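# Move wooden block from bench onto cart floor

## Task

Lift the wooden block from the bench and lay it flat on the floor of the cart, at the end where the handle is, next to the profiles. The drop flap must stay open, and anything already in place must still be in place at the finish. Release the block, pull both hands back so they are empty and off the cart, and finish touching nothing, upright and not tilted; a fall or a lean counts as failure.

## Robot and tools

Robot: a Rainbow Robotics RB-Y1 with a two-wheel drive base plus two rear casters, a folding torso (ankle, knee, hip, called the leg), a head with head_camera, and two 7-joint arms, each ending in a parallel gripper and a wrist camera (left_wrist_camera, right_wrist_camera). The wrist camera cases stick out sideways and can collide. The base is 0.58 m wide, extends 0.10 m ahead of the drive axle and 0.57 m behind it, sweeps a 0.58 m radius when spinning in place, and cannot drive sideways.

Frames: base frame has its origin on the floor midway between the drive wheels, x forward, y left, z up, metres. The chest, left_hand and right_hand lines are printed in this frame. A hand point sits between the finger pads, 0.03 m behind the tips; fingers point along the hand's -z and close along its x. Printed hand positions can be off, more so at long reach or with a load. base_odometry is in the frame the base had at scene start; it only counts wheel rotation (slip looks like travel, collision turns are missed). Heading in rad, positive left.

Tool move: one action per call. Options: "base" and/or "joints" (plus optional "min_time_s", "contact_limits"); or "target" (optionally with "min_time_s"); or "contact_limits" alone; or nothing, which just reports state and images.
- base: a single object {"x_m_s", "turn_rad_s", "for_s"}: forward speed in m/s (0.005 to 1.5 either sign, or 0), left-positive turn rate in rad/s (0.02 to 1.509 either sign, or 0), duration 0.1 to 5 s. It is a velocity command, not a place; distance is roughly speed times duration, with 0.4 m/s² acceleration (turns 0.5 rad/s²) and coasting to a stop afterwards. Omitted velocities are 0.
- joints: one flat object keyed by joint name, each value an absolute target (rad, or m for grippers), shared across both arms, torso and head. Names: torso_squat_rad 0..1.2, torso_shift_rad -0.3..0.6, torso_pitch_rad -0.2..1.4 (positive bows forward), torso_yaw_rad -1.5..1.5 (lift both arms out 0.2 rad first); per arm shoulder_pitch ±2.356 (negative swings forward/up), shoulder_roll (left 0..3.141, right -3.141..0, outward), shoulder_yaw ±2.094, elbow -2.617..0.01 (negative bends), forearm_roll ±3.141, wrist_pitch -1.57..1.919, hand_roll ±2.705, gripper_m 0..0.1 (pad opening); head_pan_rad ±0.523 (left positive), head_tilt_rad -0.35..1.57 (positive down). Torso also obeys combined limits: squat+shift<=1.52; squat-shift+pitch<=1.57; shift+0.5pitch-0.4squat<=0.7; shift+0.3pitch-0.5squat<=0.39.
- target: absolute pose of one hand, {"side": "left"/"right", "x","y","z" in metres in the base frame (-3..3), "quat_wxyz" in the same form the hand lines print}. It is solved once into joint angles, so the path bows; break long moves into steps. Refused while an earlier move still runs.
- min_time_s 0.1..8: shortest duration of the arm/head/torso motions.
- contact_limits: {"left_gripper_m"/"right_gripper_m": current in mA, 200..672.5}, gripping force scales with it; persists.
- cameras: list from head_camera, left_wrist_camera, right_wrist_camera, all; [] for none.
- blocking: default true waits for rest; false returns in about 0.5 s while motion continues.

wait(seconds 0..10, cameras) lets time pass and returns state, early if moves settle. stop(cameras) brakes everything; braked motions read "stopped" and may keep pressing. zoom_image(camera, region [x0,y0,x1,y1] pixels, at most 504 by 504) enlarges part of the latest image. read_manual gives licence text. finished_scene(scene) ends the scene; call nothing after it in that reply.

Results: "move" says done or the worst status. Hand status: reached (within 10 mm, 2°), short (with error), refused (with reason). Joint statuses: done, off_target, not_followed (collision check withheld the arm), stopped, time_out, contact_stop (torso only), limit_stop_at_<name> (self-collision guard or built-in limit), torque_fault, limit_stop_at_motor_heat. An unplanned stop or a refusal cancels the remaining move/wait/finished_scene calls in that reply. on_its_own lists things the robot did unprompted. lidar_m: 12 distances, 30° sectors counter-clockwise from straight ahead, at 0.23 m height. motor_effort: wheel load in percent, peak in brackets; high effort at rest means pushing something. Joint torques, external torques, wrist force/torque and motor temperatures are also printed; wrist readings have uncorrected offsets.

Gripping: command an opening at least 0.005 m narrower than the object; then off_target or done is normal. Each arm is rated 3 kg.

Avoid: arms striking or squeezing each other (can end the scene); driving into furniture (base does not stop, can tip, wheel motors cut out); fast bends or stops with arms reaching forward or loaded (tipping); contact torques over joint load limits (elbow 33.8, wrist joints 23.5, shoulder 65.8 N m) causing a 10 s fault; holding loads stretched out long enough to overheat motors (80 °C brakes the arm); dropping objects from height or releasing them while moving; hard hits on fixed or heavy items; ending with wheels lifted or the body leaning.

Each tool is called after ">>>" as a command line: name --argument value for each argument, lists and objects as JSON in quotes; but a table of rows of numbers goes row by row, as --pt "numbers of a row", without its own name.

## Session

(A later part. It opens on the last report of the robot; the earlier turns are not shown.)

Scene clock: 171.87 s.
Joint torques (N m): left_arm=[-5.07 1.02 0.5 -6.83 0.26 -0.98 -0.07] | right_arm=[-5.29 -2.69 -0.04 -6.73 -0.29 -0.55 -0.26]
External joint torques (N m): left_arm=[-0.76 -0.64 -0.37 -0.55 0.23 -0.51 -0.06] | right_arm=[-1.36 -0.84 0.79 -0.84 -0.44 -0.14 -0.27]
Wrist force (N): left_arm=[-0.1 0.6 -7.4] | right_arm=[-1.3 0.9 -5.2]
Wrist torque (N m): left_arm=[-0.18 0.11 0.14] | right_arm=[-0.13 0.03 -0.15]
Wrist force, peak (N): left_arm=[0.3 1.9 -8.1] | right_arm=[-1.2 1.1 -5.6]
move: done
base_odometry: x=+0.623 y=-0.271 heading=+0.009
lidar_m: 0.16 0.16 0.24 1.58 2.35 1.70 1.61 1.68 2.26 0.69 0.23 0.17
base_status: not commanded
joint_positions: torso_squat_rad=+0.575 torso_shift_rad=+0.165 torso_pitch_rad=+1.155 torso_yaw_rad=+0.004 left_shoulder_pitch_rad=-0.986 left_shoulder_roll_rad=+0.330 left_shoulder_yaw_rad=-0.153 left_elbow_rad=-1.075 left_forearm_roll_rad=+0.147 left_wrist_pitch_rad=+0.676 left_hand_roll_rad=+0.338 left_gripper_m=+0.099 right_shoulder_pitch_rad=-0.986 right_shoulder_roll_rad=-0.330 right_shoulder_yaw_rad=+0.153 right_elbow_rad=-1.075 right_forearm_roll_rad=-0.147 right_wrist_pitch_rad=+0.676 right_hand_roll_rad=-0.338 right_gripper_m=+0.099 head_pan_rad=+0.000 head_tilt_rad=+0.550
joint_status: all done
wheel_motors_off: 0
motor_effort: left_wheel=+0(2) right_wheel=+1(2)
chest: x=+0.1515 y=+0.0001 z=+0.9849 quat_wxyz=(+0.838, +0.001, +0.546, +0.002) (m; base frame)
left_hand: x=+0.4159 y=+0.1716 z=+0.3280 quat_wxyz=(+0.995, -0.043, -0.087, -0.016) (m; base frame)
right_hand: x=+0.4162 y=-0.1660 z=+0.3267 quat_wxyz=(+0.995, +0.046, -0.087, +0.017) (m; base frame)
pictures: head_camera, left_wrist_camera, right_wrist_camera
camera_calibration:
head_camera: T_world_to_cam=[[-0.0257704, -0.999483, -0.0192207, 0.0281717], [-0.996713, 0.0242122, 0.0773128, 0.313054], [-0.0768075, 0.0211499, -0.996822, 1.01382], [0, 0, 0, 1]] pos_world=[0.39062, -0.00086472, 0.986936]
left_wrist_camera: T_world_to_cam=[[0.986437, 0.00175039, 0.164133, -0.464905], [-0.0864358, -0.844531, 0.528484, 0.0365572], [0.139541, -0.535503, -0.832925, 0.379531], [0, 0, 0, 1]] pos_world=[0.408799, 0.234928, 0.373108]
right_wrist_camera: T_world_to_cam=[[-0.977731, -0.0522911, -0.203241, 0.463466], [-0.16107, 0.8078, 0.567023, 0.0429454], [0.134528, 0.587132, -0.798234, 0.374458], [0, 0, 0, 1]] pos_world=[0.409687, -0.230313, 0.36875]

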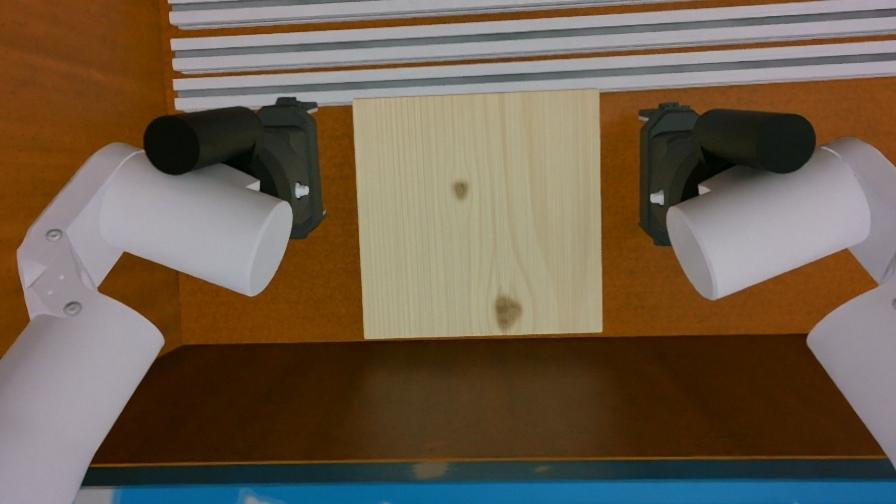

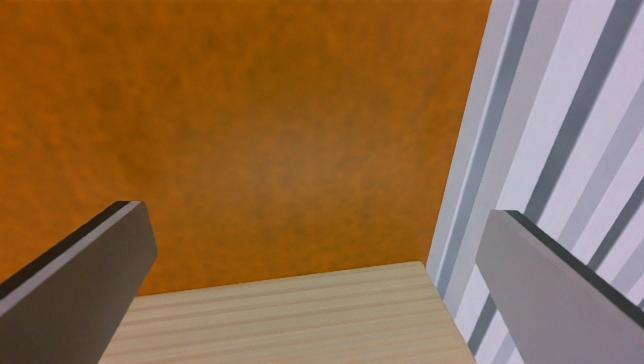

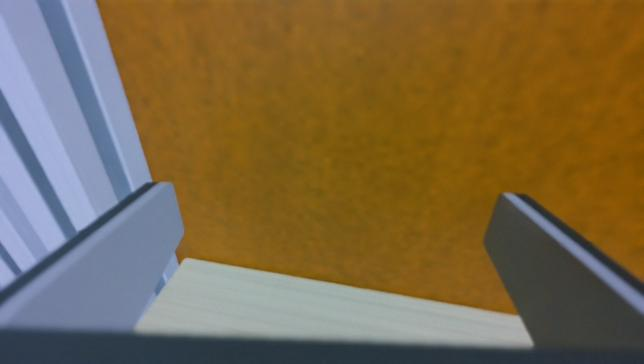

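>>> move --joints '{"torso_pitch_rad":1.02,"left_shoulder_pitch_rad":-0.707,"left_shoulder_roll_rad":0.33,"left_shoulder_yaw_rad":-0.207,"left_elbow_rad":-1.407,"left_forearm_roll_rad":0.154,"left_wrist_pitch_rad":0.944,"left_hand_roll_rad":0.372,"right_shoulder_pitch_rad":-0.707,"right_shoulder_roll_rad":-0.33,"right_shoulder_yaw_rad":0.207,"right_elbow_rad":-1.407,"right_forearm_roll_rad":-0.154,"right_wrist_pitch_rad":0.944,"right_hand_roll_rad":-0.372}' --min_time_s 1

>>> move --joints '{"torso_pitch_rad":0.7,"left_shoulder_pitch_rad":-0.481,"left_shoulder_roll_rad":0.33,"left_shoulder_yaw_rad":-0.258,"left_elbow_rad":-1.747,"left_forearm_roll_rad":0.234,"left_wrist_pitch_rad":1.375,"left_hand_roll_rad":0.424,"right_shoulder_pitch_rad":-0.481,"right_shoulder_roll_rad":-0.33,"right_shoulder_yaw_rad":0.258,"right_elbow_rad":-1.747,"right_forearm_roll_rad":-0.234,"right_wrist_pitch_rad":1.375,"right_hand_roll_rad":-0.424,"head_tilt_rad":0.8}' --min_time_s 1.2 --cameras '["all"]'

>>> move --joints '{"torso_pitch_rad":0.37,"torso_shift_rad":0.12,"torso_squat_rad":0.35,"left_shoulder_pitch_rad":-0.545,"left_shoulder_roll_rad":0.32,"left_shoulder_yaw_rad":-0.21,"left_elbow_rad":-1.812,"left_forearm_roll_rad":0.406,"left_wrist_pitch_rad":1.829,"left_hand_roll_rad":0.49,"right_shoulder_pitch_rad":-0.545,"right_shoulder_roll_rad":-0.32,"right_shoulder_yaw_rad":0.21,"right_elbow_rad":-1.812,"right_forearm_roll_rad":-0.406,"right_wrist_pitch_rad":1.829,"right_hand_roll_rad":-0.49,"head_tilt_rad":0.9}' --min_time_s 1.2

>>> move --base '{"x_m_s":-0.3,"for_s":1.2}' --cameras '["head_camera"]'

Scene clock: 178.10 s.
Joint torques (N m): left_arm=[-2.68 0.7 0.94 -7.34 0.24 -0.49 0.22] | right_arm=[-1.28 -2.42 -0.42 -7.55 -0.2 -0.24 -0.23]
External joint torques (N m): left_arm=[-0.22 -0.82 -0.05 -0.17 0.16 -0.2 0.22] | right_arm=[0.78 -0.65 0.57 -0.82 -0.34 -0.01 -0.24]
Wrist force (N): left_arm=[0.8 1.1 -7.4] | right_arm=[-0.8 1.2 -5.4]
Wrist torque (N m): left_arm=[-0.25 0.16 0.02] | right_arm=[-0.15 0.02 0.01]
Wrist force, peak (N): left_arm=[-0.5 2.4 -8.5] | right_arm=[-1.7 0.8 -5.9]
move: done
base_odometry: x=+0.623 y=-0.271 heading=+0.009
lidar_m: 0.16 0.17 0.24 1.58 2.35 1.69 1.60 1.69 2.27 0.71 0.25 0.18
base_status: not commanded
joint_positions: torso_squat_rad=+0.575 torso_shift_rad=+0.165 torso_pitch_rad=+1.020 torso_yaw_rad=+0.004 left_shoulder_pitch_rad=-0.707 left_shoulder_roll_rad=+0.330 left_shoulder_yaw_rad=-0.207 left_elbow_rad=-1.407 left_forearm_roll_rad=+0.154 left_wrist_pitch_rad=+0.944 left_hand_roll_rad=+0.372 left_gripper_m=+0.099 right_shoulder_pitch_rad=-0.707 right_shoulder_roll_rad=-0.330 right_shoulder_yaw_rad=+0.207 right_elbow_rad=-1.407 right_forearm_roll_rad=-0.154 right_wrist_pitch_rad=+0.944 right_hand_roll_rad=-0.372 right_gripper_m=+0.099 head_pan_rad=+0.000 head_tilt_rad=+0.550
joint_status: all done
wheel_motors_off: 0
motor_effort: left_wheel=+2(2) right_wheel=-1(2)
chest: x=+0.1321 y=+0.0001 z=+1.0219 quat_wxyz=(+0.873, +0.001, +0.488, +0.002) (m; base frame)
left_hand: x=+0.3557 y=+0.1740 z=+0.4122 quat_wxyz=(+0.998, -0.037, -0.038, -0.018) (m; base frame)
right_hand: x=+0.3564 y=-0.1689 z=+0.4111 quat_wxyz=(+0.998, +0.041, -0.038, +0.020) (m; base frame)
pictures: none

Scene clock: 179.60 s.
Joint torques (N m): left_arm=[-4.77 0.94 1.61 -8.52 0.22 -0.45 0.24] | right_arm=[-3.71 -2.74 -0.78 -9 -0.14 -0.17 -0.17]
External joint torques (N m): left_arm=[0.56 -0.93 -0.29 0.1 0.1 -0.22 0.24] | right_arm=[1.19 -0.51 1.07 -0.88 -0.27 0.01 -0.17]
Wrist force (N): left_arm=[1.2 1.9 -7.9] | right_arm=[-1.1 0.9 -5.6]
Wrist torque (N m): left_arm=[-0.37 0.24 0.03] | right_arm=[-0.12 0.00 0.00]
Wrist force, peak (N): left_arm=[1.1 1.6 -8.2] | right_arm=[-0.6 1.3 -6.1]
move: done
base_odometry: x=+0.623 y=-0.271 heading=+0.009
lidar_m: 0.16 0.17 0.22 1.57 2.36 1.69 1.61 1.68 2.27 0.69 0.24 0.18
base_status: not commanded
joint_positions: torso_squat_rad=+0.575 torso_shift_rad=+0.165 torso_pitch_rad=+0.700 torso_yaw_rad=+0.004 left_shoulder_pitch_rad=-0.481 left_shoulder_roll_rad=+0.330 left_shoulder_yaw_rad=-0.258 left_elbow_rad=-1.747 left_forearm_roll_rad=+0.234 left_wrist_pitch_rad=+1.375 left_hand_roll_rad=+0.424 left_gripper_m=+0.099 right_shoulder_pitch_rad=-0.481 right_shoulder_roll_rad=-0.330 right_shoulder_yaw_rad=+0.258 right_elbow_rad=-1.747 right_forearm_roll_rad=-0.234 right_wrist_pitch_rad=+1.375 right_hand_roll_rad=-0.424 right_gripper_m=+0.099 head_pan_rad=+0.000 head_tilt_rad=+0.800
joint_status: all done
wheel_motors_off: 0
motor_effort: left_wheel=+1(3) right_wheel=+0(3)
chest: x=+0.0678 y=+0.0001 z=+1.0966 quat_wxyz=(+0.939, +0.001, +0.343, +0.002) (m; base frame)
left_hand: x=+0.3307 y=+0.1641 z=+0.5983 quat_wxyz=(+0.999, -0.039, -0.021, -0.011) (m; base frame)
right_hand: x=+0.3316 y=-0.1599 z=+0.5975 quat_wxyz=(+0.999, +0.042, -0.021, +0.013) (m; base frame)
pictures: head_camera, left_wrist_camera, right_wrist_camera
camera_calibration:
head_camera: T_world_to_cam=[[-0.0205784, -0.999512, -0.0234798, 0.0326089], [-0.991579, 0.0234071, -0.12737, 0.420621], [0.127857, 0.020661, -0.991577, 1.1429], [0, 0, 0, 1]] pos_world=[0.271622, -0.000865891, 1.18761]
left_wrist_camera: T_world_to_cam=[[0.999488, 0.00670337, 0.0312933, -0.35084], [-0.0108433, -0.849048, 0.528204, -0.143967], [0.0301102, -0.528273, -0.848541, 0.656878], [0, 0, 0, 1]] pos_world=[0.329321, 0.227128, 0.64441]
right_wrist_camera: T_world_to_cam=[[-0.996149, -0.0517034, -0.0708094, 0.363189], [-0.0831079, 0.814129, 0.574706, -0.158579], [0.0279337, 0.578378, -0.81529, 0.642553], [0, 0, 0, 1]] pos_world=[0.330663, -0.223756, 0.640722]

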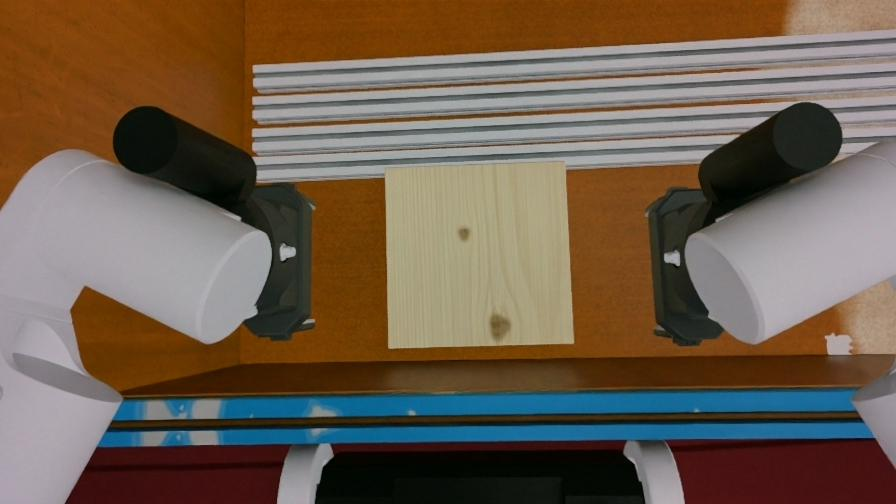

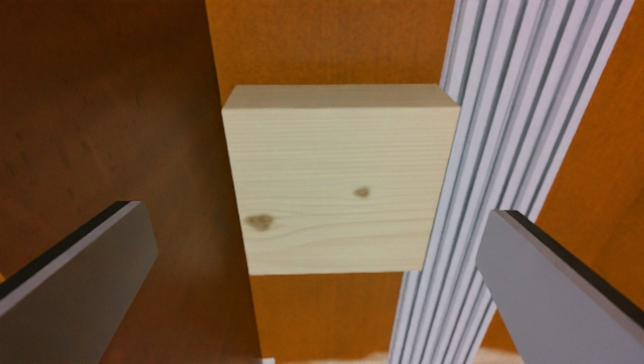

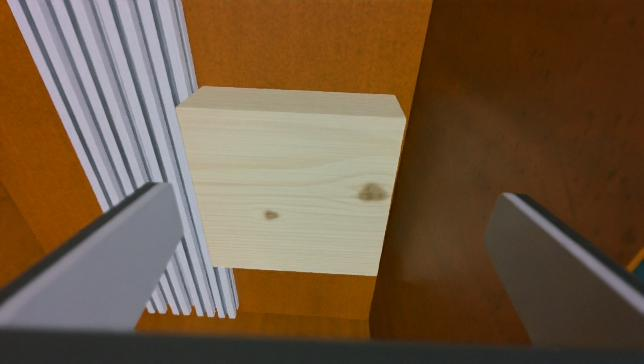

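Scene clock: 181.13 s.
Joint torques (N m): left_arm=[-11.55 1.37 4.76 -7.98 0.34 -0.26 0.15] | right_arm=[-13.11 -1.46 -4.85 -8.53 -0.16 -0.12 -0.2]
External joint torques (N m): left_arm=[0.58 -1.62 1.4 0.45 0.2 -0.07 0.15] | right_arm=[-1.35 1.94 -1.7 -0.56 -0.26 0.01 -0.2]
Wrist force (N): left_arm=[1.1 0.6 -7.9] | right_arm=[-0.5 1.1 -5.6]
Wrist torque (N m): left_arm=[-0.14 0.22 0.02] | right_arm=[-0.14 0.06 0.00]
Wrist force, peak (N): left_arm=[0.8 1.7 -8.8] | right_arm=[-0.9 0.8 -6.2]
move: done
base_odometry: x=+0.623 y=-0.271 heading=+0.009
lidar_m: 0.16 0.17 0.24 1.58 2.36 1.69 1.61 1.68 2.27 0.68 0.25 0.18
base_status: not commanded
joint_positions: torso_squat_rad=+0.350 torso_shift_rad=+0.120 torso_pitch_rad=+0.370 torso_yaw_rad=+0.004 left_shoulder_pitch_rad=-0.545 left_shoulder_roll_rad=+0.320 left_shoulder_yaw_rad=-0.210 left_elbow_rad=-1.812 left_forearm_roll_rad=+0.406 left_wrist_pitch_rad=+1.829 left_hand_roll_rad=+0.490 left_gripper_m=+0.099 right_shoulder_pitch_rad=-0.545 right_shoulder_roll_rad=-0.320 right_shoulder_yaw_rad=+0.210 right_elbow_rad=-1.812 right_forearm_roll_rad=-0.406 right_wrist_pitch_rad=+1.829 right_hand_roll_rad=-0.490 right_gripper_m=+0.099 head_pan_rad=+0.000 head_tilt_rad=+0.900
joint_status: all done
wheel_motors_off: 0
motor_effort: left_wheel=+1(7) right_wheel=+0(6)
chest: x=-0.0375 y=+0.0001 z=+1.2218 quat_wxyz=(+0.983, +0.000, +0.184, +0.002) (m; base frame)
left_hand: x=+0.3064 y=+0.1614 z=+0.8586 quat_wxyz=(+0.999, -0.040, -0.008, +0.007) (m; base frame)
right_hand: x=+0.3075 y=-0.1579 z=+0.8581 quat_wxyz=(+0.999, +0.041, -0.008, -0.003) (m; base frame)
pictures: none

Scene clock: 183.63 s.
Joint torques (N m): left_arm=[-11.76 1.92 4.97 -8.1 0.26 -0.36 0.27] | right_arm=[-12.23 -1.7 -4.82 -8.49 -0.16 -0.08 -0.3]
External joint torques (N m): left_arm=[0.38 -1.07 1.61 0.33 0.12 -0.18 0.27] | right_arm=[-0.47 1.7 -1.66 -0.51 -0.26 0.06 -0.3]
Wrist force (N): left_arm=[1.0 0.9 -7.1] | right_arm=[-0.7 1.0 -5.3]
Wrist torque (N m): left_arm=[-0.23 0.19 0.04] | right_arm=[-0.12 0.07 -0.02]
Wrist force, peak (N): left_arm=[1.2 2.3 -8.4] | right_arm=[-0.7 1.7 -5.8]
move: done
base_odometry: x=+0.263 y=-0.274 heading=+0.010
lidar_m: 0.52 0.55 1.06 4.74 1.83 1.31 1.26 1.33 1.77 4.53 0.75 0.54
base_status: done (sent for 1.2 of 1.2 s)
joint_positions: torso_squat_rad=+0.350 torso_shift_rad=+0.120 torso_pitch_rad=+0.370 torso_yaw_rad=+0.004 left_shoulder_pitch_rad=-0.545 left_shoulder_roll_rad=+0.320 left_shoulder_yaw_rad=-0.210 left_elbow_rad=-1.812 left_forearm_roll_rad=+0.406 left_wrist_pitch_rad=+1.829 left_hand_roll_rad=+0.490 left_gripper_m=+0.099 right_shoulder_pitch_rad=-0.545 right_shoulder_roll_rad=-0.320 right_shoulder_yaw_rad=+0.210 right_elbow_rad=-1.812 right_forearm_roll_rad=-0.406 right_wrist_pitch_rad=+1.829 right_hand_roll_rad=-0.490 right_gripper_m=+0.099 head_pan_rad=+0.000 head_tilt_rad=+0.900
joint_status: not commanded
wheel_motors_off: 0
motor_effort: left_wheel=+10(44) right_wheel=-8(23)
chest: x=-0.0374 y=+0.0001 z=+1.2218 quat_wxyz=(+0.983, +0.000, +0.184, +0.002) (m; base frame)
left_hand: x=+0.3065 y=+0.1614 z=+0.8586 quat_wxyz=(+0.999, -0.040, -0.008, +0.007) (m; base frame)
right_hand: x=+0.3075 y=-0.1579 z=+0.8581 quat_wxyz=(+0.999, +0.041, -0.008, -0.003) (m; base frame)
pictures: head_camera
camera_calibration:
head_camera: T_world_to_cam=[[-0.0145946, -0.999523, -0.0272014, 0.038116], [-0.936431, 0.0232007, -0.350084, 0.593736], [0.350548, 0.0203629, -0.936323, 1.23698], [0, 0, 0, 1]] pos_world=[0.122927, -0.000865757, 1.36711]

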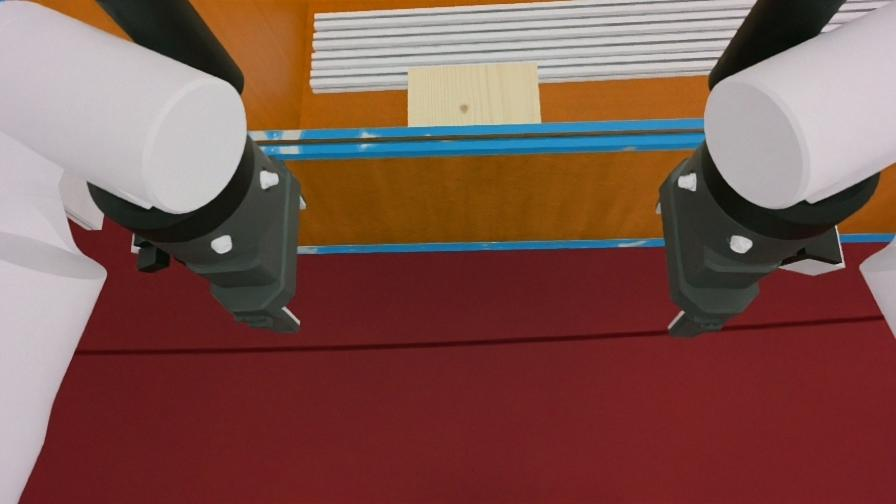

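>>> finished_scene --scene 2

The scene is finished: the task was done.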